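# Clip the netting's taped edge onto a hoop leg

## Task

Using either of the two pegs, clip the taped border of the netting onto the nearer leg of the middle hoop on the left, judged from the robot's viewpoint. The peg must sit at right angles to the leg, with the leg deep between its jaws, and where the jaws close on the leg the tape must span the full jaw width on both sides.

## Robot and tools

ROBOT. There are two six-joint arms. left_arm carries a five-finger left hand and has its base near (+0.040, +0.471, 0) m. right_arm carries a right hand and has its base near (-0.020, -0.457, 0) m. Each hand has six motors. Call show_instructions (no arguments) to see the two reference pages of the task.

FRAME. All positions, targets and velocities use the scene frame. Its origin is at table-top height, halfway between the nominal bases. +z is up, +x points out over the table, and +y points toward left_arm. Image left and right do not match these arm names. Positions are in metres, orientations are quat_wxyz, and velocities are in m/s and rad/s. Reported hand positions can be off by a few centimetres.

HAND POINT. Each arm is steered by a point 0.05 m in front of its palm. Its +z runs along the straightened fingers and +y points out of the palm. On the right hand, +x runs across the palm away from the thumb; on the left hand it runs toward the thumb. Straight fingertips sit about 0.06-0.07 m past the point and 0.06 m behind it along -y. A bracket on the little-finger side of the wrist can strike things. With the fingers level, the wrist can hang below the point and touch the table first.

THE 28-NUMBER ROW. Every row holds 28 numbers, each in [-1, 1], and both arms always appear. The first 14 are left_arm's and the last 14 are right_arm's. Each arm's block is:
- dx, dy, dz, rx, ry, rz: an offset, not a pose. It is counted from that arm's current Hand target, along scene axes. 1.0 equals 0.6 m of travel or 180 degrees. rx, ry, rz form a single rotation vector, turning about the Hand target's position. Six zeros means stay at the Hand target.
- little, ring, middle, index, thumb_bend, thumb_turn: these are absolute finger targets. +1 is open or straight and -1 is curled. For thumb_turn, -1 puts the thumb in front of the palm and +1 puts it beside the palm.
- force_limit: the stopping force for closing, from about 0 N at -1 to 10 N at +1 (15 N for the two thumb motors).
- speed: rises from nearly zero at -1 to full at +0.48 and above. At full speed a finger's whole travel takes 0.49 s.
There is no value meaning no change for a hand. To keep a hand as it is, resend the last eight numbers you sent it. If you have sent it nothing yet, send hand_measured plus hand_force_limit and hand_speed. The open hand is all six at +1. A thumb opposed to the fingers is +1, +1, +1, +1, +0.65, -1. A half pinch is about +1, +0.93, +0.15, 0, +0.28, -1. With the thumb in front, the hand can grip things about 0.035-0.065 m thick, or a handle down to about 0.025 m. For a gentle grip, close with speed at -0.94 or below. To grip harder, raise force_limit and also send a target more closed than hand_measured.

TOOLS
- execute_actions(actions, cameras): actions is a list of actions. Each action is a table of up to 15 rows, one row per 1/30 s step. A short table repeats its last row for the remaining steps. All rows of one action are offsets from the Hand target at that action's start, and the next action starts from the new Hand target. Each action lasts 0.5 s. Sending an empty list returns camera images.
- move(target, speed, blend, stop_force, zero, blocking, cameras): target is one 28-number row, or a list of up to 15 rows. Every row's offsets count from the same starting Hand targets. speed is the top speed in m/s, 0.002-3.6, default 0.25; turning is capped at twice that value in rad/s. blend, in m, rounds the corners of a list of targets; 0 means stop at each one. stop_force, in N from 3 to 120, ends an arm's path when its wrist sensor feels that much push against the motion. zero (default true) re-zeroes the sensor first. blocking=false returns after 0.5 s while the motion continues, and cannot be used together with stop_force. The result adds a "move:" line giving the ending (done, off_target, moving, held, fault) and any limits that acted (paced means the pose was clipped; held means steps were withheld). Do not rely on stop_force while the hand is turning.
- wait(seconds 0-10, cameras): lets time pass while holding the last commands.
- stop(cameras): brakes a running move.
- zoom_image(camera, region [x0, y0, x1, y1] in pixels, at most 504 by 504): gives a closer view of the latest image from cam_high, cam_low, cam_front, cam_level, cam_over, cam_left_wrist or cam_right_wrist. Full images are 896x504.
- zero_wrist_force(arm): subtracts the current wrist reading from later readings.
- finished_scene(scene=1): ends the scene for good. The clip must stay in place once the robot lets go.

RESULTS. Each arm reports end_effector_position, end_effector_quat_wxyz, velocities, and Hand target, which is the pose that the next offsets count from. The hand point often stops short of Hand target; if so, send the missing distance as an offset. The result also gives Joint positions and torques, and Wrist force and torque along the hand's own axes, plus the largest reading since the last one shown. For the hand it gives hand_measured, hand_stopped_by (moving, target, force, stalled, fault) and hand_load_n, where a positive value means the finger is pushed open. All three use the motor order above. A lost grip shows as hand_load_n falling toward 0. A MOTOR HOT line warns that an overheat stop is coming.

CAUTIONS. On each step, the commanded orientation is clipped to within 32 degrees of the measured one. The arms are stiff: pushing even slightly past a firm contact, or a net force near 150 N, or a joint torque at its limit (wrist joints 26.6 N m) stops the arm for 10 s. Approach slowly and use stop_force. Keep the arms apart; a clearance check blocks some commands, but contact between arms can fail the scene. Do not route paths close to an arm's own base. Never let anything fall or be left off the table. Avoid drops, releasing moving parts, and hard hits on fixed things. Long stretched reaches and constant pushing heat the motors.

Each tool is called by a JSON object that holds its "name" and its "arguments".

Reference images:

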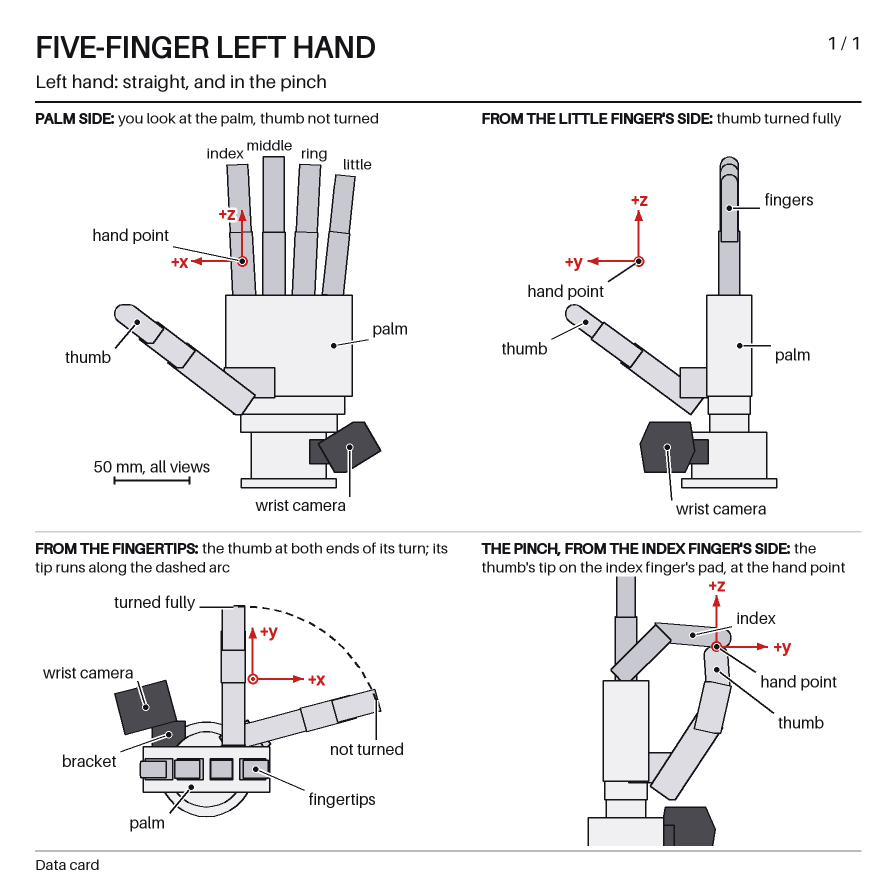

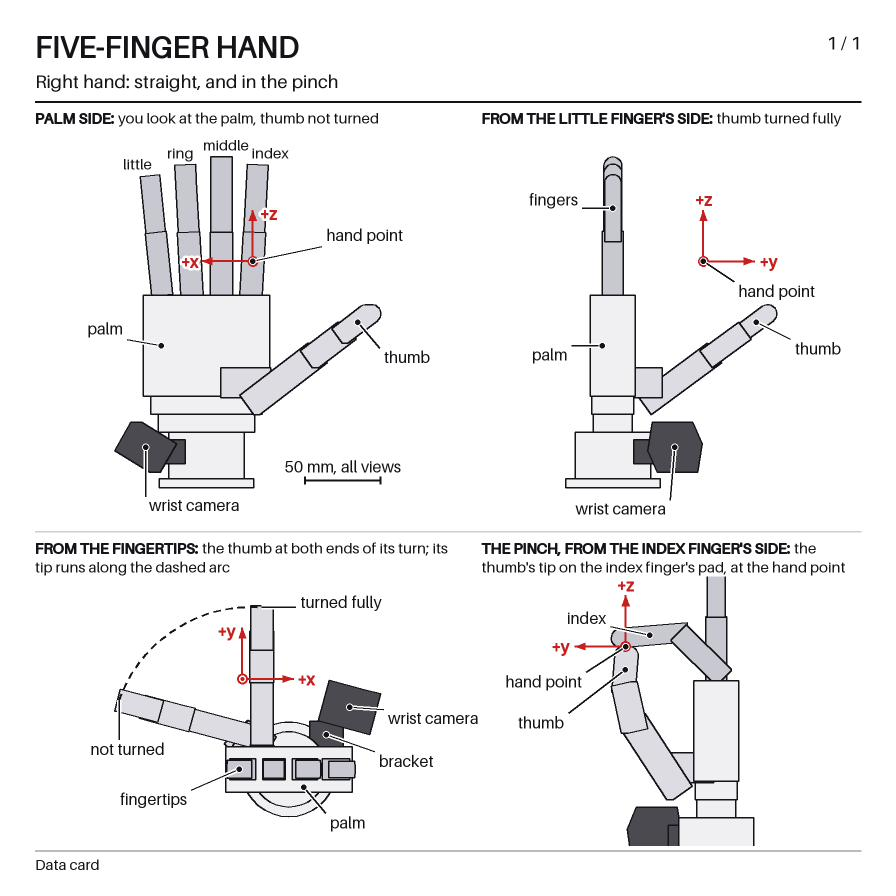

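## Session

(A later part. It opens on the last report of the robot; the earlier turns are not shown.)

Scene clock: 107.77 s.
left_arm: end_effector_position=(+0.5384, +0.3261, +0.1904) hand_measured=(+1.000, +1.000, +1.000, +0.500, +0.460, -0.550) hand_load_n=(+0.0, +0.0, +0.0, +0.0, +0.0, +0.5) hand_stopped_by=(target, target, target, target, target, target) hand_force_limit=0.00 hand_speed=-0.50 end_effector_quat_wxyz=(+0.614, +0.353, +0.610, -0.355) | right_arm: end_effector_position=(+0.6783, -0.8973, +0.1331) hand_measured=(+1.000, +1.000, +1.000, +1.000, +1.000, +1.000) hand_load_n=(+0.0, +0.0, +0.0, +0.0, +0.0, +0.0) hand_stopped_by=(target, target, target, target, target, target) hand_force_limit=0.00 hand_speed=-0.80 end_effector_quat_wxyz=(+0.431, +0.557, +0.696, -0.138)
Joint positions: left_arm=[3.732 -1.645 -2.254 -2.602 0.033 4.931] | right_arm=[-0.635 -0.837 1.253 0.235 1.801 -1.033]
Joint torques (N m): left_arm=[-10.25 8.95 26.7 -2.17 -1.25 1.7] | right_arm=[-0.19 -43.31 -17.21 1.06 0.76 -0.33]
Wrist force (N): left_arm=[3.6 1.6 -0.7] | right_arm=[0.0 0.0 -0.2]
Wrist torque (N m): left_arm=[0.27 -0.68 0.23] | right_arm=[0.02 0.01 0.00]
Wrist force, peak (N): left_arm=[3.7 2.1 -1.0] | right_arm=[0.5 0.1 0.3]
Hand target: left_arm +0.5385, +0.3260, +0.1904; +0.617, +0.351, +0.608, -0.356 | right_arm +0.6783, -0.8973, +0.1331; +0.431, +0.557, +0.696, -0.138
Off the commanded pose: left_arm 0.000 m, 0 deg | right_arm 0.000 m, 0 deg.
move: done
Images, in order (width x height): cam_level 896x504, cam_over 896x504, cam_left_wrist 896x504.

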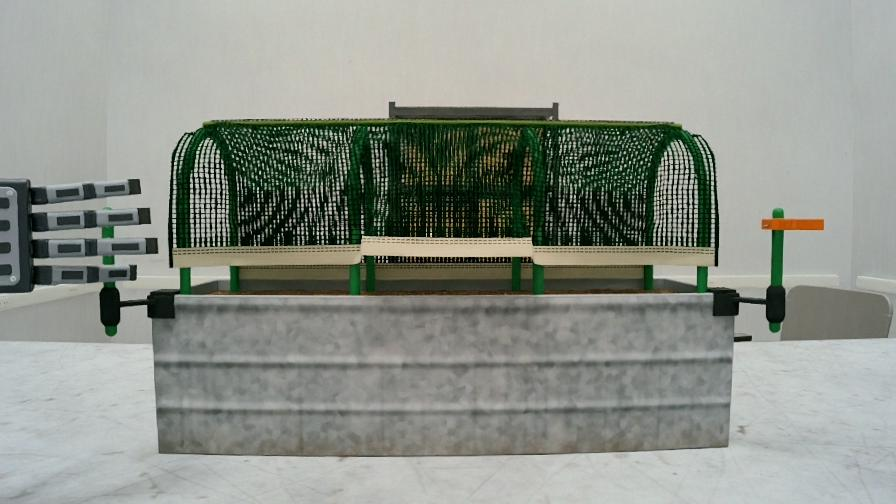

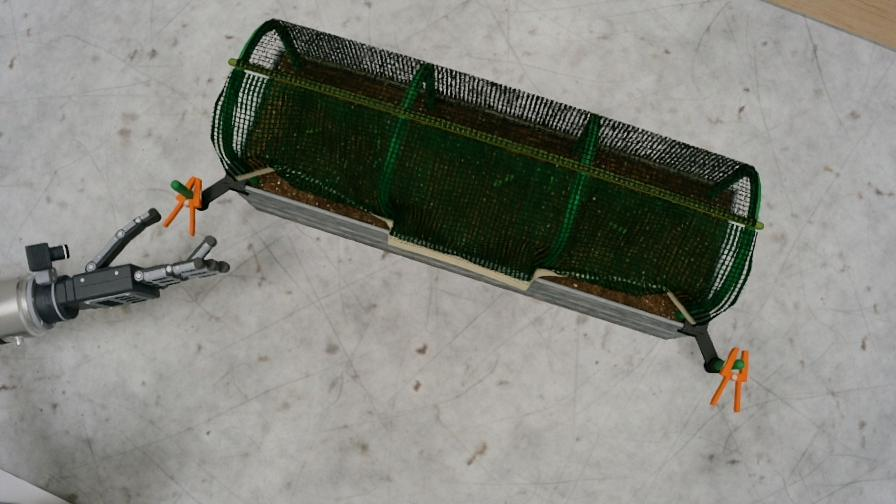

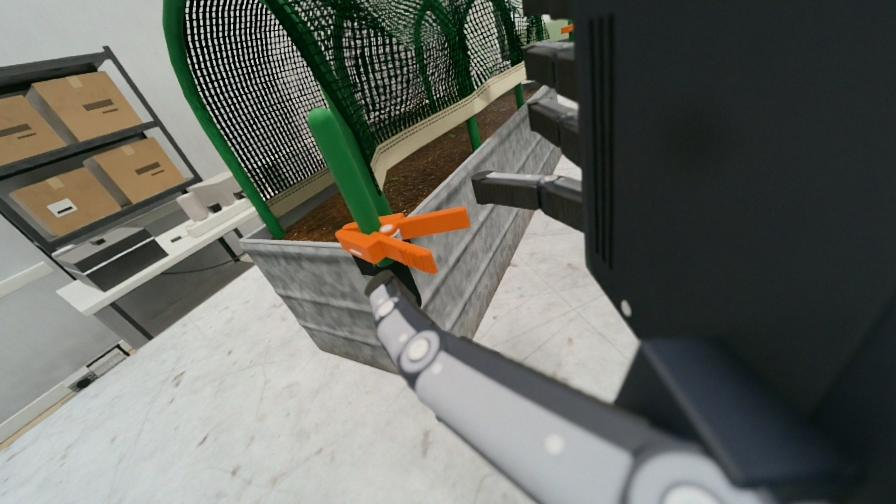

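{"name": "execute_actions", "arguments": {"actions": [[[0,0,0,0,0,0,1,1,1,0.5,0.38,-0.55,0.0,-0.5,0,0,0,0,0,0,1,1,1,1,1,1,0.0,-0.8]]]}}

{"name": "move", "arguments": {"target": [0.0033,-0.0117,0,0,0,0,1,1,1,0.5,0.38,-0.55,0.0,-0.5,0,0,0,0,0,0,1,1,1,1,1,1,0.0,-0.8], "speed": 0.04, "cameras": ["cam_over","cam_left_wrist"]}}

{"name": "zoom_image", "arguments": {"camera": "cam_over", "region": [140, 160, 220, 250]}}

{"name": "zoom_image", "arguments": {"camera": "cam_left_wrist", "region": [320, 150, 600, 340]}}

Scene clock: 109.47 s.
left_arm: end_effector_position=(+0.5384, +0.3261, +0.1904) hand_measured=(+1.000, +1.000, +1.000, +0.500, +0.380, -0.550) hand_load_n=(+0.0, +0.0, +0.0, +0.0, +0.0, +0.0) hand_stopped_by=(target, target, target, target, target, target) hand_force_limit=0.00 hand_speed=-0.50 end_effector_quat_wxyz=(+0.615, +0.352, +0.609, -0.355) | right_arm: end_effector_position=(+0.6783, -0.8973, +0.1331) hand_measured=(+1.000, +1.000, +1.000, +1.000, +1.000, +1.000) hand_load_n=(+0.0, +0.0, +0.0, +0.0, +0.0, +0.0) hand_stopped_by=(target, target, target, target, target, target) hand_force_limit=0.00 hand_speed=-0.80 end_effector_quat_wxyz=(+0.431, +0.557, +0.696, -0.138)
Joint positions: left_arm=[3.732 -1.664 -2.241 -2.663 0.034 4.998] | right_arm=[-0.635 -0.837 1.253 0.235 1.801 -1.033]
Joint torques (N m): left_arm=[10.34 10.83 27.3 -2.66 2.21 1.95] | right_arm=[0.19 -42.66 -17.47 1.01 0.87 -0.37]
Wrist force (N): left_arm=[3.8 1.7 -0.4] | right_arm=[0.5 0.0 0.0]
Wrist torque (N m): left_arm=[0.26 -0.67 0.22] | right_arm=[0.01 -0.08 0.03]
Wrist force, peak (N): left_arm=[3.8 1.7 -0.9] | right_arm=[0.5 0.0 0.0]
Hand target: left_arm +0.5385, +0.3260, +0.1904; +0.617, +0.351, +0.608, -0.356 | right_arm +0.6783, -0.8973, +0.1331; +0.431, +0.557, +0.696, -0.138
Off the commanded pose: left_arm 0.000 m, 0 deg | right_arm 0.000 m, 0 deg.

Scene clock: 110.60 s.
left_arm: end_effector_position=(+0.5404, +0.3192, +0.1904) hand_measured=(+1.000, +1.000, +1.000, +0.500, +0.380, -0.550) hand_load_n=(+0.0, +0.0, +0.0, +0.0, +0.0, +0.0) hand_stopped_by=(target, target, target, target, target, target) hand_force_limit=0.00 hand_speed=-0.50 end_effector_quat_wxyz=(+0.613, +0.354, +0.610, -0.355) | right_arm: end_effector_position=(+0.6783, -0.8973, +0.1331) hand_measured=(+1.000, +1.000, +1.000, +1.000, +1.000, +1.000) hand_load_n=(+0.0, +0.0, +0.0, +0.0, +0.0, +0.0) hand_stopped_by=(target, target, target, target, target, target) hand_force_limit=0.00 hand_speed=-0.80 end_effector_quat_wxyz=(+0.431, +0.557, +0.696, -0.138)
Joint positions: left_arm=[3.709 -1.68 -2.224 -2.718 0.012 5.052] | right_arm=[-0.635 -0.837 1.253 0.235 1.801 -1.033]
Joint torques (N m): left_arm=[-10.71 9.98 27.24 -2.48 -0.77 1.91] | right_arm=[0.26 -43.31 -17.12 0.96 0.96 -0.39]
Wrist force (N): left_arm=[3.3 1.5 -0.9] | right_arm=[0.0 0.0 0.1]
Wrist torque (N m): left_arm=[0.25 -0.63 0.23] | right_arm=[0.00 -0.01 0.01]
Wrist force, peak (N): left_arm=[3.6 1.8 -0.7] | right_arm=[0.7 0.0 0.0]
Hand target: left_arm +0.5405, +0.3190, +0.1904; +0.617, +0.351, +0.608, -0.356 | right_arm +0.6783, -0.8973, +0.1331; +0.431, +0.557, +0.696, -0.138
Off the commanded pose: left_arm 0.000 m, 1 deg | right_arm 0.000 m, 0 deg.
move: done
Images, in order (width x height): cam_over 896x504, cam_left_wrist 896x504.

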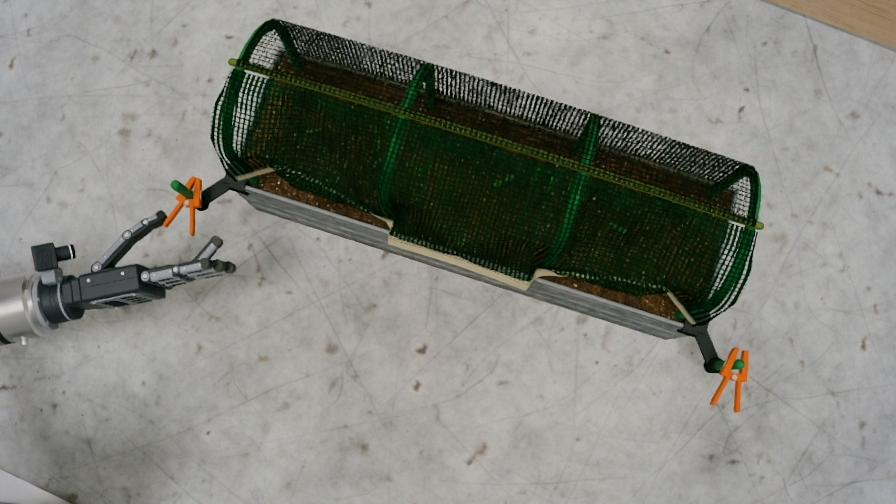

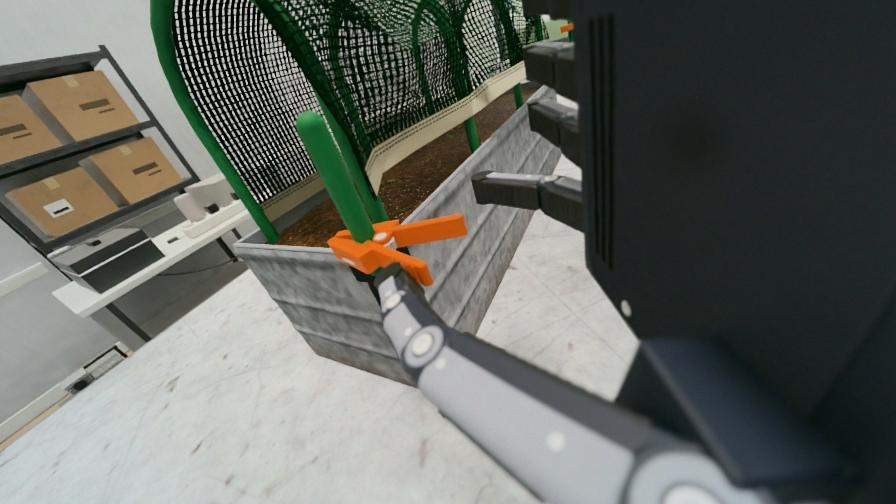

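Scaled by 5.600 from the camera's 896x504 image, which has a finer 1280x720 frame.

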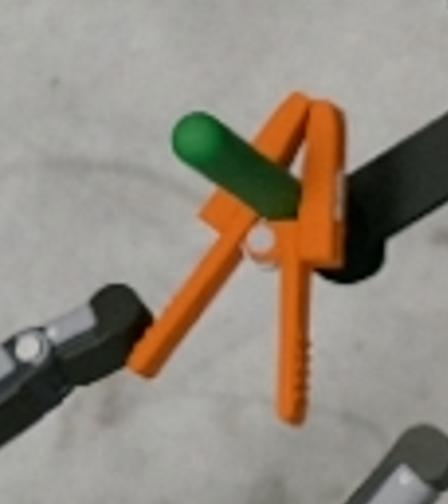

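Scaled by 1.800 from the camera's 896x504 image, which has a finer 1280x720 frame.

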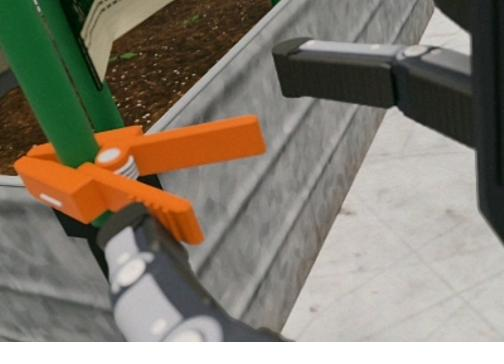

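{"name": "execute_actions", "arguments": {"actions": [[[0,0.004,0,0,0,0,1,1,1,0.4,0.38,-0.70,0.0,-0.6,0,0,0,0,0,0,1,1,1,1,1,1,0.0,-0.8]]], "cameras": ["cam_over","cam_left_wrist"]}}

{"name": "zoom_image", "arguments": {"camera": "cam_left_wrist", "region": [320, 150, 600, 340]}}

{"name": "zoom_image", "arguments": {"camera": "cam_over", "region": [140, 160, 220, 250]}}

Scene clock: 112.30 s.
left_arm: end_effector_position=(+0.5404, +0.3216, +0.1904) hand_measured=(+1.000, +1.000, +1.000, +0.400, +0.380, -0.700) hand_load_n=(+0.0, +0.0, +0.0, +0.0, +0.0, +0.5) hand_stopped_by=(target, target, target, target, target, target) hand_force_limit=0.00 hand_speed=-0.60 end_effector_quat_wxyz=(+0.614, +0.353, +0.610, -0.356) | right_arm: end_effector_position=(+0.6783, -0.8973, +0.1331) hand_measured=(+1.000, +1.000, +1.000, +1.000, +1.000, +1.000) hand_load_n=(+0.0, +0.0, +0.0, +0.0, -0.5, +0.0) hand_stopped_by=(target, target, target, target, target, target) hand_force_limit=0.00 hand_speed=-0.80 end_effector_quat_wxyz=(+0.431, +0.557, +0.696, -0.138)
Joint positions: left_arm=[3.716 -1.693 -2.217 -2.755 0.019 5.094] | right_arm=[-0.635 -0.837 1.253 0.235 1.801 -1.033]
Joint torques (N m): left_arm=[9.38 12.27 27.72 -2.93 2.29 1.78] | right_arm=[0.22 -42.21 -16.91 0.94 0.88 -0.41]
Wrist force (N): left_arm=[3.5 1.4 -0.9] | right_arm=[-0.1 0.2 0.1]
Wrist torque (N m): left_arm=[0.24 -0.68 0.27] | right_arm=[0.03 0.00 0.00]
Wrist force, peak (N): left_arm=[3.8 1.5 -0.8] | right_arm=[0.6 0.0 0.0]
Hand target: left_arm +0.5405, +0.3214, +0.1904; +0.617, +0.351, +0.608, -0.356 | right_arm +0.6783, -0.8973, +0.1331; +0.431, +0.557, +0.696, -0.138
Off the commanded pose: left_arm 0.000 m, 0 deg | right_arm 0.000 m, 0 deg.
Images, in order (width x height): cam_over 896x504, cam_left_wrist 896x504.

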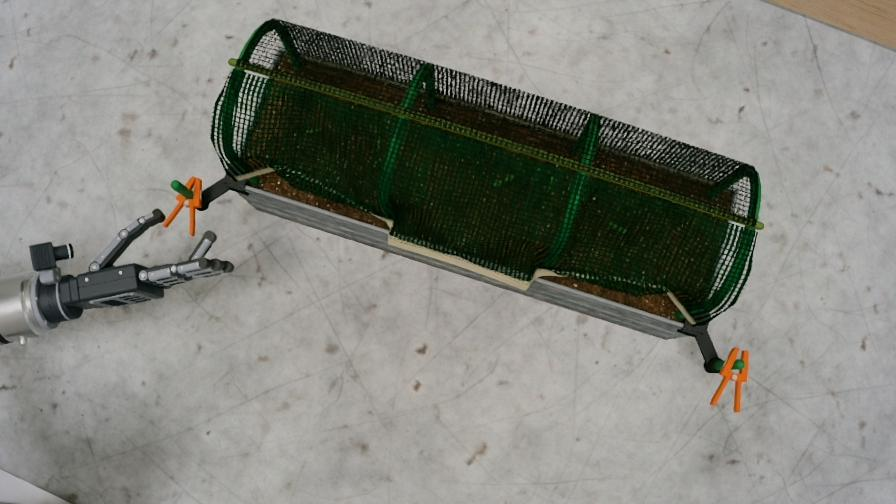

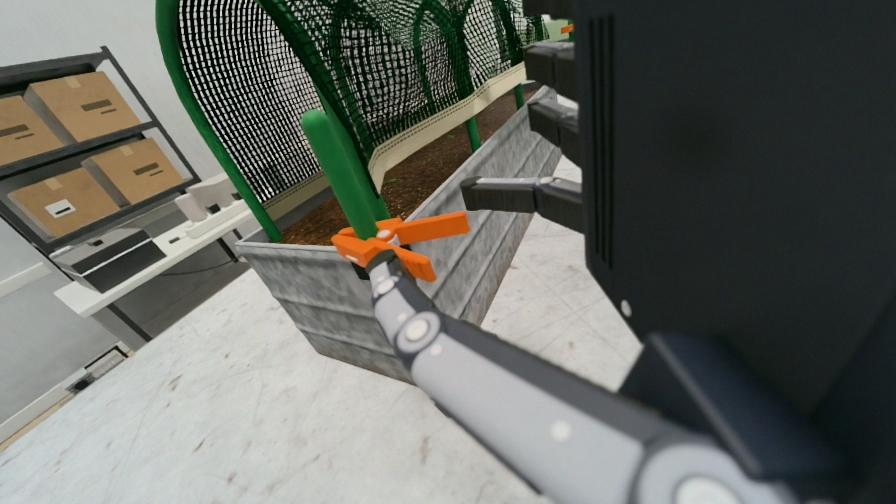

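Scaled by 1.800 from the camera's 896x504 image, which has a finer 1280x720 frame.

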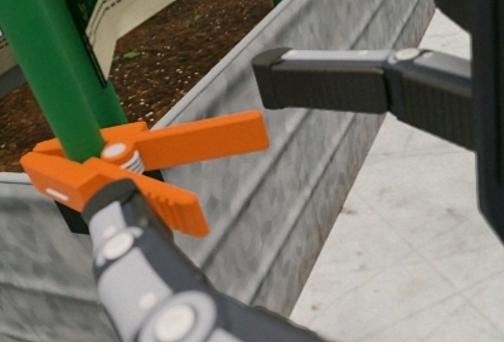

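Scaled by 5.600 from the camera's 896x504 image, which has a finer 1280x720 frame.

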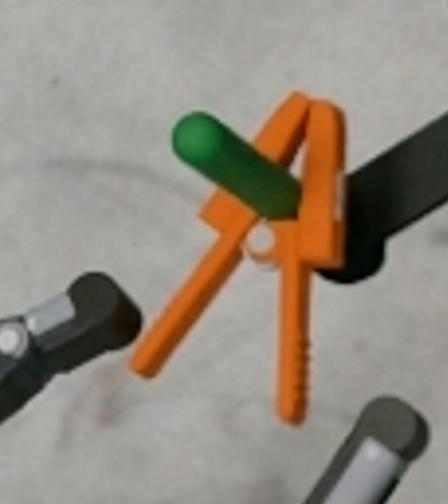

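{"name": "move", "arguments": {"target": [-0.005,-0.005,0,0,0,0,1,1,1,0.4,0.38,-0.70,0.0,-0.6,0,0,0,0,0,0,1,1,1,1,1,1,0.0,-0.8], "speed": 0.04}}

{"name": "execute_actions", "arguments": {"actions": [[[0,0,0,0,0,0,1,1,1,-0.1,0.38,-0.70,0.0,-0.8,0,0,0,0,0,0,1,1,1,1,1,1,0.0,-0.8]]], "cameras": ["cam_over","cam_left_wrist"]}}

{"name": "zoom_image", "arguments": {"camera": "cam_over", "region": [140, 160, 220, 250]}}

{"name": "zoom_image", "arguments": {"camera": "cam_left_wrist", "region": [320, 150, 600, 340]}}

Scene clock: 113.77 s.
left_arm: end_effector_position=(+0.5373, +0.3186, +0.1904) hand_measured=(+1.000, +1.000, +1.000, +0.400, +0.380, -0.700) hand_load_n=(+0.5, +0.0, +0.0, +0.0, +0.5, +0.0) hand_stopped_by=(target, target, target, target, target, target) hand_force_limit=0.00 hand_speed=-0.60 end_effector_quat_wxyz=(+0.614, +0.354, +0.610, -0.356) | right_arm: end_effector_position=(+0.6783, -0.8973, +0.1331) hand_measured=(+1.000, +1.000, +1.000, +1.000, +1.000, +1.000) hand_load_n=(+0.0, +0.0, +0.0, +0.0, +0.0, +0.0) hand_stopped_by=(target, target, target, target, target, target) hand_force_limit=0.00 hand_speed=-0.80 end_effector_quat_wxyz=(+0.431, +0.557, +0.696, -0.138)
Joint positions: left_arm=[3.713 -1.698 -2.217 -2.797 0.017 5.141] | right_arm=[-0.635 -0.837 1.253 0.235 1.801 -1.033]
Joint torques (N m): left_arm=[-9.55 11.06 26.19 -2.84 -0.73 1.86] | right_arm=[0.24 -42.15 -17.68 1 1.02 -0.4]
Wrist force (N): left_arm=[3.8 2.0 -0.7] | right_arm=[-0.2 0.0 0.1]
Wrist torque (N m): left_arm=[0.24 -0.69 0.26] | right_arm=[0.00 0.03 -0.01]
Wrist force, peak (N): left_arm=[4.0 1.9 -0.7] | right_arm=[0.2 0.2 0.4]
Hand target: left_arm +0.5375, +0.3184, +0.1904; +0.617, +0.351, +0.608, -0.356 | right_arm +0.6783, -0.8973, +0.1331; +0.431, +0.557, +0.696, -0.138
Off the commanded pose: left_arm 0.000 m, 1 deg | right_arm 0.000 m, 0 deg.
move: done

Scene clock: 114.70 s.
left_arm: end_effector_position=(+0.5373, +0.3186, +0.1904) hand_measured=(+1.000, +1.000, +1.000, +0.108, +0.382, -0.700) hand_load_n=(+0.0, +0.0, +0.0, +7.0, +4.5, -0.5) hand_stopped_by=(target, target, target, force, target, target) hand_force_limit=0.00 hand_speed=-0.80 end_effector_quat_wxyz=(+0.614, +0.353, +0.609, -0.356) | right_arm: end_effector_position=(+0.6783, -0.8973, +0.1331) hand_measured=(+1.000, +1.000, +1.000, +1.000, +1.000, +1.000) hand_load_n=(+0.0, +0.0, +0.0, +0.0, +0.0, +0.0) hand_stopped_by=(target, target, target, target, target, target) hand_force_limit=0.00 hand_speed=-0.80 end_effector_quat_wxyz=(+0.431, +0.557, +0.696, -0.138)
Joint positions: left_arm=[3.713 -1.71 -2.21 -2.833 0.017 5.182] | right_arm=[-0.635 -0.837 1.253 0.235 1.801 -1.033]
Joint torques (N m): left_arm=[8.96 11.03 27.2 -2.53 1.44 2.14] | right_arm=[0.58 -42.39 -17.36 1.07 0.95 -0.45]
Wrist force (N): left_arm=[3.6 -0.6 0.8] | right_arm=[0.2 -0.1 0.2]
Wrist torque (N m): left_arm=[0.28 -0.64 0.26] | right_arm=[-0.02 -0.04 0.01]
Wrist force, peak (N): left_arm=[3.8 2.1 -0.9] | right_arm=[0.3 0.4 0.2]
Hand target: left_arm +0.5375, +0.3184, +0.1904; +0.617, +0.351, +0.608, -0.356 | right_arm +0.6783, -0.8973, +0.1331; +0.431, +0.557, +0.696, -0.138
Off the commanded pose: left_arm 0.000 m, 0 deg | right_arm 0.000 m, 0 deg.
Images, in order (width x height): cam_over 896x504, cam_left_wrist 896x504.

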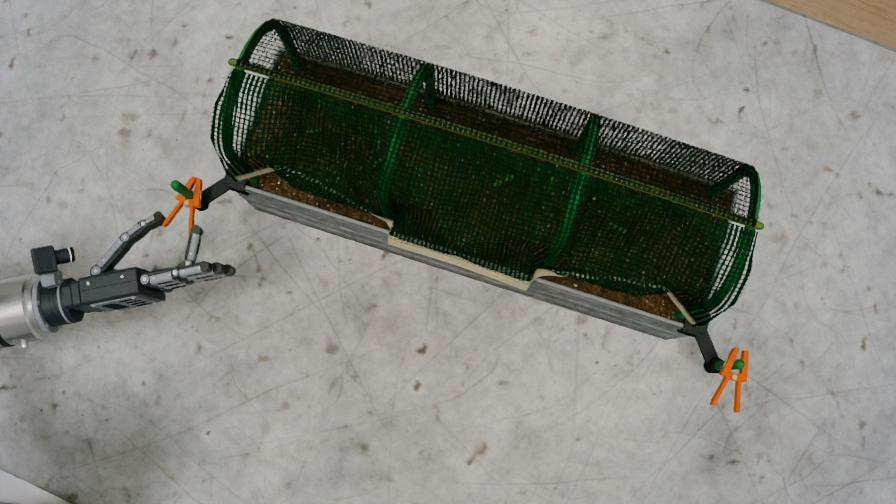

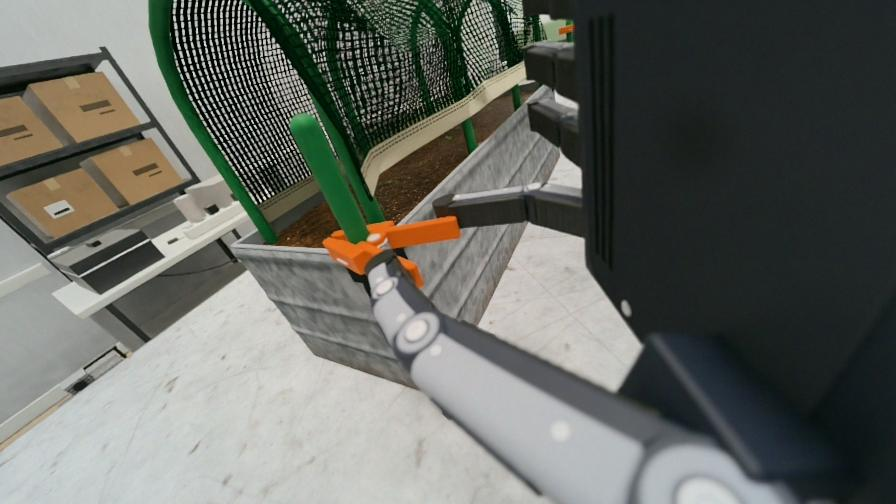

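Scaled by 5.600 from the camera's 896x504 image, which has a finer 1280x720 frame.

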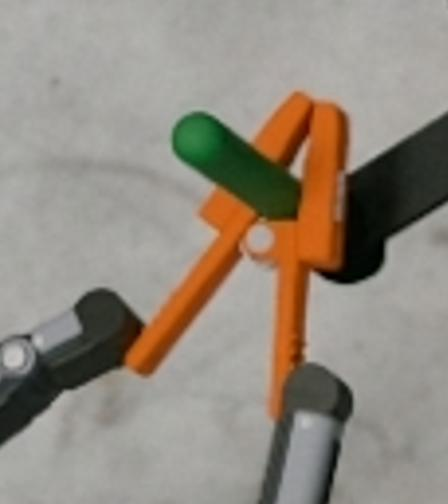

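Scaled by 1.800 from the camera's 896x504 image, which has a finer 1280x720 frame.

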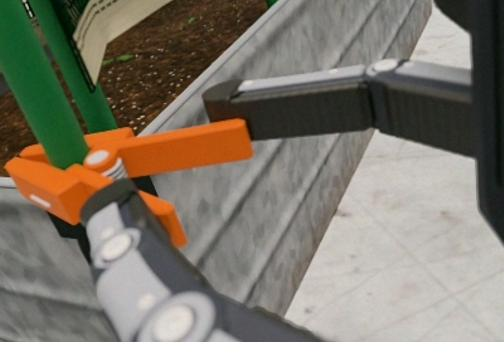

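{"name": "execute_actions", "arguments": {"actions": [[[0,0,0,0,0,0,1,1,1,-0.3,0.38,-0.70,1.0,-0.8,0,0,0,0,0,0,1,1,1,1,1,1,0.0,-0.8]]], "cameras": ["cam_over","cam_left_wrist"]}}

{"name": "zoom_image", "arguments": {"camera": "cam_over", "region": [140, 160, 220, 250]}}

{"name": "zoom_image", "arguments": {"camera": "cam_left_wrist", "region": [320, 150, 600, 340]}}

Scene clock: 115.87 s.
left_arm: end_effector_position=(+0.5373, +0.3186, +0.1904) hand_measured=(+1.000, +1.000, +1.000, +0.074, +0.382, -0.700) hand_load_n=(+0.0, +0.0, +0.0, +11.0, +7.0, -1.0) hand_stopped_by=(target, target, target, force, target, target) hand_force_limit=1.00 hand_speed=-0.80 end_effector_quat_wxyz=(+0.614, +0.353, +0.609, -0.356) | right_arm: end_effector_position=(+0.6783, -0.8973, +0.1331) hand_measured=(+1.000, +1.000, +1.000, +1.000, +1.000, +1.000) hand_load_n=(+0.0, +0.0, +0.0, +0.0, +0.0, +0.0) hand_stopped_by=(target, target, target, target, target, target) hand_force_limit=0.00 hand_speed=-0.80 end_effector_quat_wxyz=(+0.431, +0.557, +0.696, -0.138)
Joint positions: left_arm=[3.713 -1.721 -2.203 -2.868 0.018 5.222] | right_arm=[-0.635 -0.837 1.253 0.235 1.801 -1.033]
Joint torques (N m): left_arm=[11.56 10.92 26.18 -2.53 2.06 2.05] | right_arm=[0.32 -42.68 -17.12 1.02 0.98 -0.36]
Wrist force (N): left_arm=[3.6 0.0 1.3] | right_arm=[0.1 -0.1 0.3]
Wrist torque (N m): left_arm=[0.31 -0.66 0.28] | right_arm=[-0.02 -0.02 0.01]
Wrist force, peak (N): left_arm=[3.8 -0.6 1.1] | right_arm=[0.6 0.3 0.0]
Hand target: left_arm +0.5375, +0.3184, +0.1904; +0.617, +0.351, +0.608, -0.356 | right_arm +0.6783, -0.8973, +0.1331; +0.431, +0.557, +0.696, -0.138
Off the commanded pose: left_arm 0.000 m, 0 deg | right_arm 0.000 m, 0 deg.
Images, in order (width x height): cam_over 896x504, cam_left_wrist 896x504.

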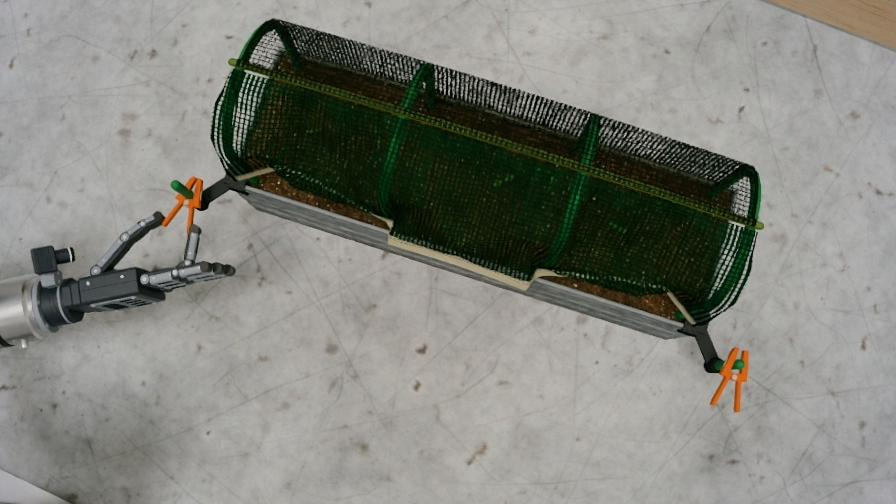

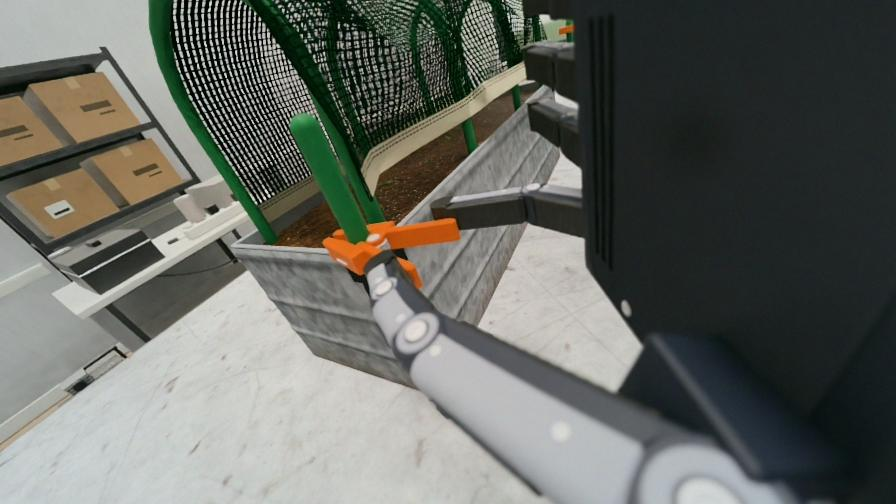

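Scaled by 5.600 from the camera's 896x504 image, which has a finer 1280x720 frame.

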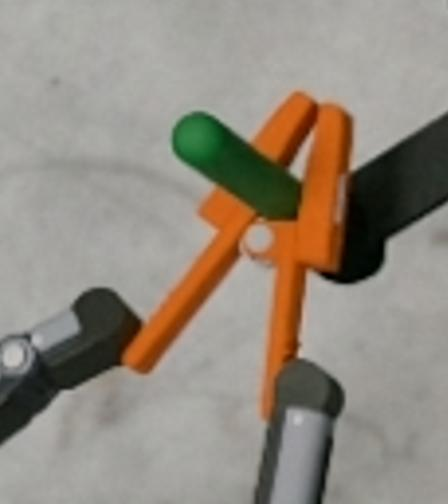

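Scaled by 1.800 from the camera's 896x504 image, which has a finer 1280x720 frame.

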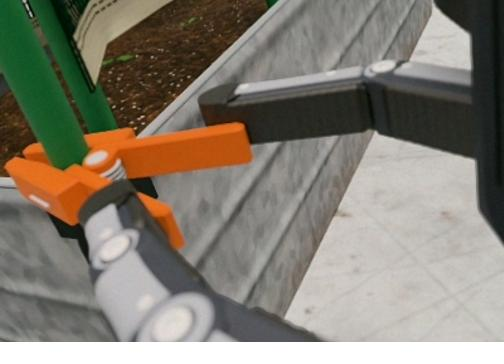

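{"name": "execute_actions", "arguments": {"actions": [[[0,0,0,0,0,0,1,1,1,0.7,0.7,-0.70,0.0,-0.4,0,0,0,0,0,0,1,1,1,1,1,1,0.0,-0.8]]]}}

{"name": "move", "arguments": {"target": [[-0.1,0.0167,0,0,0,0,1,1,1,0.7,0.7,-0.70,0.0,-0.4,0,0,0,0,0,0,1,1,1,1,1,1,0.0,-0.8],[-0.2,0.0167,0.2,0,0,0,1,1,1,0.7,0.7,-0.70,0.0,-0.4,0,0,0,0,0,0,1,1,1,1,1,1,0.0,-0.8]], "speed": 0.2, "blend": 0.03, "cameras": ["cam_over","cam_front"]}}

Scene clock: 119.73 s.
left_arm: end_effector_position=(+0.5373, +0.3186, +0.1904) hand_measured=(+1.000, +1.000, +1.000, +0.700, +0.700, -0.700) hand_load_n=(+0.0, +0.0, +0.0, +0.0, +0.0, +0.5) hand_stopped_by=(target, target, target, target, target, target) hand_force_limit=0.00 hand_speed=-0.40 end_effector_quat_wxyz=(+0.615, +0.353, +0.609, -0.356) | right_arm: end_effector_position=(+0.6783, -0.8973, +0.1331) hand_measured=(+1.000, +1.000, +1.000, +1.000, +1.000, +1.000) hand_load_n=(+0.0, +0.0, +0.0, +0.0, +0.0, +0.0) hand_stopped_by=(target, target, target, target, target, target) hand_force_limit=0.00 hand_speed=-0.80 end_effector_quat_wxyz=(+0.431, +0.557, +0.696, -0.138)
Joint positions: left_arm=[3.713 -1.733 -2.197 -2.902 0.018 5.261] | right_arm=[-0.635 -0.837 1.253 0.235 1.801 -1.033]
Joint torques (N m): left_arm=[9.88 11.98 25.93 -2.76 2.82 1.56] | right_arm=[0.63 -41.7 -17.17 1.16 0.93 -0.37]
Wrist force (N): left_arm=[3.7 1.6 -0.9] | right_arm=[-0.2 -0.1 -0.2]
Wrist torque (N m): left_arm=[0.26 -0.69 0.30] | right_arm=[0.00 0.04 -0.02]
Wrist force, peak (N): left_arm=[3.8 1.8 -0.9] | right_arm=[0.5 0.4 -0.4]
Hand target: left_arm +0.5375, +0.3184, +0.1904; +0.617, +0.351, +0.608, -0.356 | right_arm +0.6783, -0.8973, +0.1331; +0.431, +0.557, +0.696, -0.138
Off the commanded pose: left_arm 0.000 m, 0 deg | right_arm 0.000 m, 0 deg.

Scene clock: 121.77 s.
left_arm: end_effector_position=(+0.4176, +0.3284, +0.3105) hand_measured=(+1.000, +1.000, +1.000, +0.700, +0.700, -0.700) hand_load_n=(+0.0, +0.0, +0.0, +0.0, +0.0, +0.0) hand_stopped_by=(target, target, target, target, target, target) hand_force_limit=0.00 hand_speed=-0.40 end_effector_quat_wxyz=(+0.617, +0.351, +0.608, -0.356) | right_arm: end_effector_position=(+0.6783, -0.8973, +0.1331) hand_measured=(+1.000, +1.000, +1.000, +1.000, +1.000, +1.000) hand_load_n=(+0.0, +0.0, +0.0, +0.0, +0.0, +0.0) hand_stopped_by=(target, target, target, target, target, target) hand_force_limit=0.00 hand_speed=-0.80 end_effector_quat_wxyz=(+0.431, +0.557, +0.696, -0.138)
Joint positions: left_arm=[4.105 -1.016 -2.348 -2.956 0.404 4.747] | right_arm=[-0.635 -0.837 1.253 0.235 1.801 -1.033]
Joint torques (N m): left_arm=[8.7 5.65 9.49 -2.37 1.59 -1.46] | right_arm=[0.14 -42.23 -17.73 1.14 0.92 -0.42]
Wrist force (N): left_arm=[3.4 1.5 -1.1] | right_arm=[0.0 0.2 0.0]
Wrist torque (N m): left_arm=[0.29 -0.64 0.44] | right_arm=[0.03 -0.01 0.01]
Wrist force, peak (N): left_arm=[4.0 1.8 -0.9] | right_arm=[0.3 0.4 -0.2]
Hand target: left_arm +0.4175, +0.3284, +0.3104; +0.617, +0.351, +0.608, -0.356 | right_arm +0.6783, -0.8973, +0.1331; +0.431, +0.557, +0.696, -0.138
Off the commanded pose: left_arm 0.000 m, 0 deg | right_arm 0.000 m, 0 deg.
move: done
Images, in order (width x height): cam_front 896x504, cam_over 896x504.

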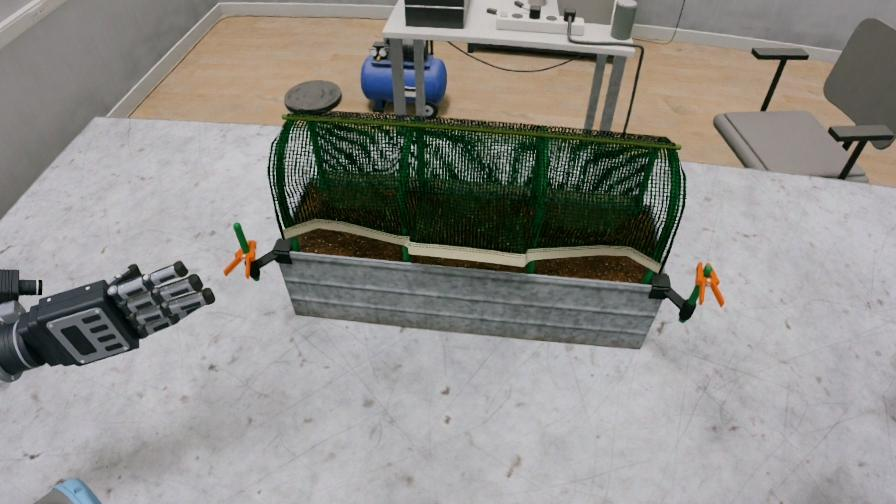

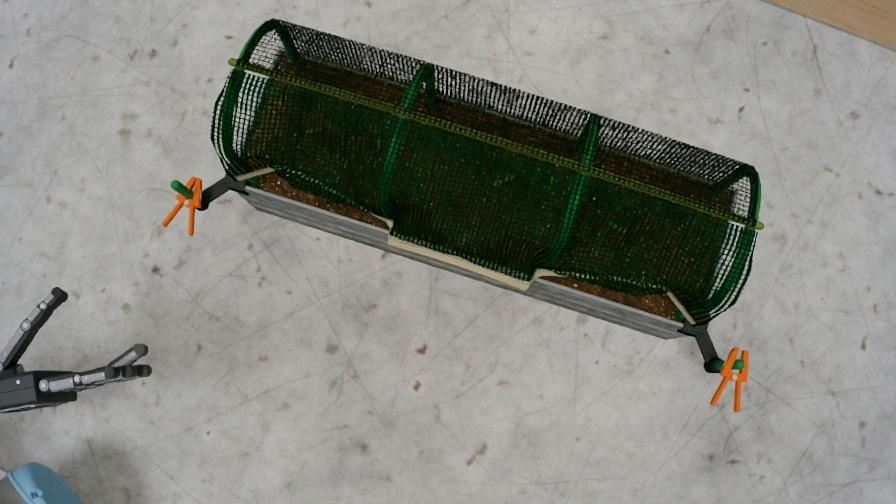

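{"name": "move", "arguments": {"target": [0,0,0.0,0.2165,0.125,0,1,1,1,1,0.7,-0.70,0.0,-0.4,0,0,0,0,0,0,1,1,1,1,1,1,0.0,-0.8], "speed": 0.25, "cameras": ["cam_high"]}}

Scene clock: 126.60 s.
left_arm: end_effector_position=(+0.4175, +0.3284, +0.3105) hand_measured=(+1.000, +1.000, +1.000, +1.000, +0.700, -0.700) hand_load_n=(+0.0, +0.5, +0.0, +0.0, +0.0, +0.5) hand_stopped_by=(target, target, target, target, target, target) hand_force_limit=0.00 hand_speed=-0.40 end_effector_quat_wxyz=(+0.338, +0.461, +0.798, -0.194) | right_arm: end_effector_position=(+0.6783, -0.8973, +0.1331) hand_measured=(+1.000, +1.000, +1.000, +1.000, +1.000, +1.000) hand_load_n=(+0.0, +0.0, +0.0, +0.0, +0.0, +0.0) hand_stopped_by=(target, target, target, target, target, target) hand_force_limit=0.00 hand_speed=-0.80 end_effector_quat_wxyz=(+0.431, +0.557, +0.696, -0.138)
Joint positions: left_arm=[3.598 -0.847 -2.256 -1.504 0.776 2.995] | right_arm=[-0.635 -0.837 1.253 0.235 1.801 -1.033]
Joint torques (N m): left_arm=[-11.59 -12.85 28.85 3.92 0.74 -1.63] | right_arm=[0.49 -41.83 -17.53 1.09 0.95 -0.38]
Wrist force (N): left_arm=[2.8 1.2 -0.8] | right_arm=[0.1 -0.1 0.0]
Wrist torque (N m): left_arm=[0.16 -0.37 0.26] | right_arm=[-0.01 -0.02 0.00]
Wrist force, peak (N): left_arm=[4.0 1.3 -1.2] | right_arm=[0.4 0.5 0.1]
Hand target: left_arm +0.4175, +0.3284, +0.3104; +0.337, +0.461, +0.798, -0.194 | right_arm +0.6783, -0.8973, +0.1331; +0.431, +0.557, +0.696, -0.138
Off the commanded pose: left_arm 0.000 m, 0 deg | right_arm 0.000 m, 0 deg.
move: done
Images, in order (width x height): cam_high 896x504.

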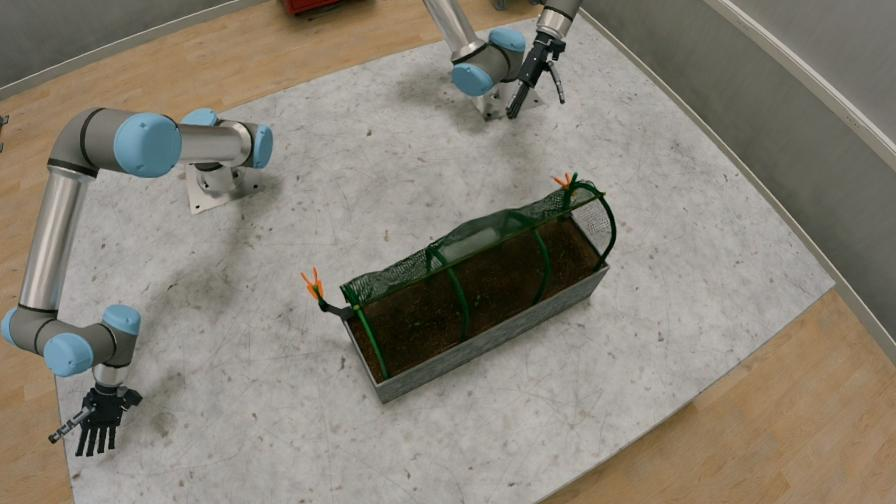

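{"name": "move", "arguments": {"target": [0,0,0.0,0.2165,0.125,0,1,1,1,1,0.7,-0.70,0.0,-0.4,0,0,0,0,0,0,1,1,1,1,1,1,0.0,-0.8], "speed": 0.3}}

{"name": "move", "arguments": {"target": [0,0,0.0,0,0,-0.33333,1,1,1,1,0.7,-1,0.0,-0.4,0,0,0,0,0,0,1,1,1,1,1,1,0.0,-0.8], "speed": 0.3, "cameras": ["cam_high","cam_front","cam_over"]}}

Scene clock: 129.07 s.
left_arm: end_effector_position=(+0.4175, +0.3284, +0.3104) hand_measured=(+1.000, +1.000, +1.000, +1.000, +0.700, -0.700) hand_load_n=(+0.0, +0.0, +0.0, +0.0, +0.0, +0.0) hand_stopped_by=(target, target, target, target, target, target) hand_force_limit=0.00 hand_speed=-0.40 end_effector_quat_wxyz=(+0.007, +0.500, +0.866, -0.004) | right_arm: end_effector_position=(+0.6783, -0.8973, +0.1331) hand_measured=(+1.000, +1.000, +1.000, +1.000, +1.000, +1.000) hand_load_n=(+0.0, +0.0, +0.0, +0.0, +0.0, +0.0) hand_stopped_by=(target, target, target, target, target, target) hand_force_limit=0.00 hand_speed=-0.80 end_effector_quat_wxyz=(+0.431, +0.557, +0.696, -0.138)
Joint positions: left_arm=[2.999 -1.275 -1.89 -1.538 1.56 2.441] | right_arm=[-0.635 -0.837 1.253 0.235 1.801 -1.033]
Joint torques (N m): left_arm=[-10.64 3.17 36.58 0.44 1.84 -1.6] | right_arm=[0.75 -42.13 -17.31 1.18 1.02 -0.29]
Wrist force (N): left_arm=[1.3 0.5 -0.7] | right_arm=[0.0 -0.3 0.1]
Wrist torque (N m): left_arm=[0.04 -0.17 0.23] | right_arm=[-0.04 -0.01 -0.01]
Wrist force, peak (N): left_arm=[3.2 1.5 -0.9] | right_arm=[0.5 0.1 0.4]
Hand target: left_arm +0.4175, +0.3284, +0.3104; +0.006, +0.500, +0.866, -0.003 | right_arm +0.6783, -0.8973, +0.1331; +0.431, +0.557, +0.696, -0.138
Off the commanded pose: left_arm 0.000 m, 0 deg | right_arm 0.000 m, 0 deg.
move: done

Scene clock: 131.63 s.
left_arm: end_effector_position=(+0.4175, +0.3284, +0.3104) hand_measured=(+1.000, +1.000, +1.000, +1.000, +0.700, -1.000) hand_load_n=(+0.0, +0.0, +0.0, +0.0, +0.0, +0.0) hand_stopped_by=(target, target, target, target, target, target) hand_force_limit=0.00 hand_speed=-0.40 end_effector_quat_wxyz=(+0.004, +0.866, +0.500, -0.006) | right_arm: end_effector_position=(+0.6783, -0.8973, +0.1331) hand_measured=(+1.000, +1.000, +1.000, +1.000, +1.000, +1.000) hand_load_n=(+0.0, +0.0, +0.0, +0.0, +0.0, +0.0) hand_stopped_by=(target, target, target, target, target, target) hand_force_limit=0.00 hand_speed=-0.80 end_effector_quat_wxyz=(+0.431, +0.557, +0.696, -0.138)
Joint positions: left_arm=[3.168 -1.136 -1.971 -1.613 1.558 3.656] | right_arm=[-0.635 -0.837 1.253 0.235 1.801 -1.033]
Joint torques (N m): left_arm=[9.03 13.35 10.4 0.34 -1.48 1.89] | right_arm=[0.54 -42.48 -17.63 1.19 0.95 -0.36]
Wrist force (N): left_arm=[2.0 0.7 -0.8] | right_arm=[0.1 0.0 0.0]
Wrist torque (N m): left_arm=[0.09 -0.25 0.01] | right_arm=[0.01 -0.01 0.01]
Wrist force, peak (N): left_arm=[2.2 0.2 -1.2] | right_arm=[-0.1 0.6 0.2]
Hand target: left_arm +0.4175, +0.3284, +0.3104; +0.004, +0.866, +0.500, -0.006 | right_arm +0.6783, -0.8973, +0.1331; +0.431, +0.557, +0.696, -0.138
Off the commanded pose: left_arm 0.000 m, 0 deg | right_arm 0.000 m, 0 deg.
move: done
Images, in order (width x height): cam_high 896x504, cam_front 896x504, cam_over 896x504.

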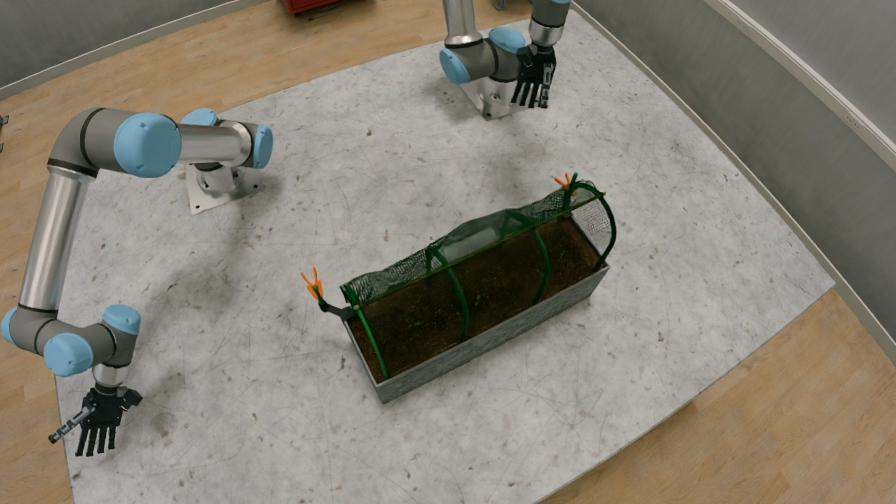

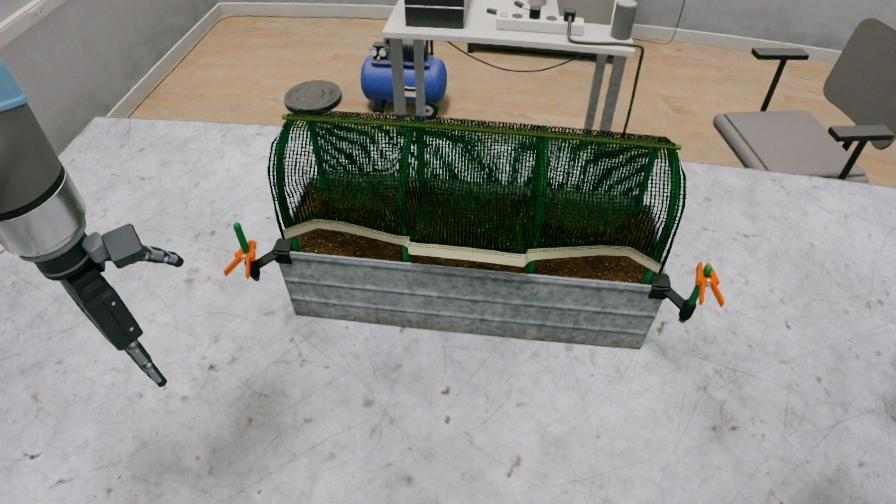

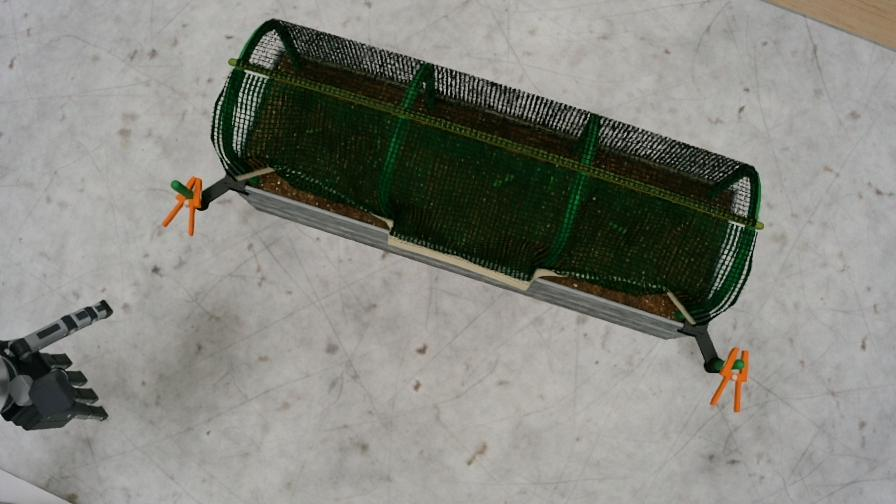

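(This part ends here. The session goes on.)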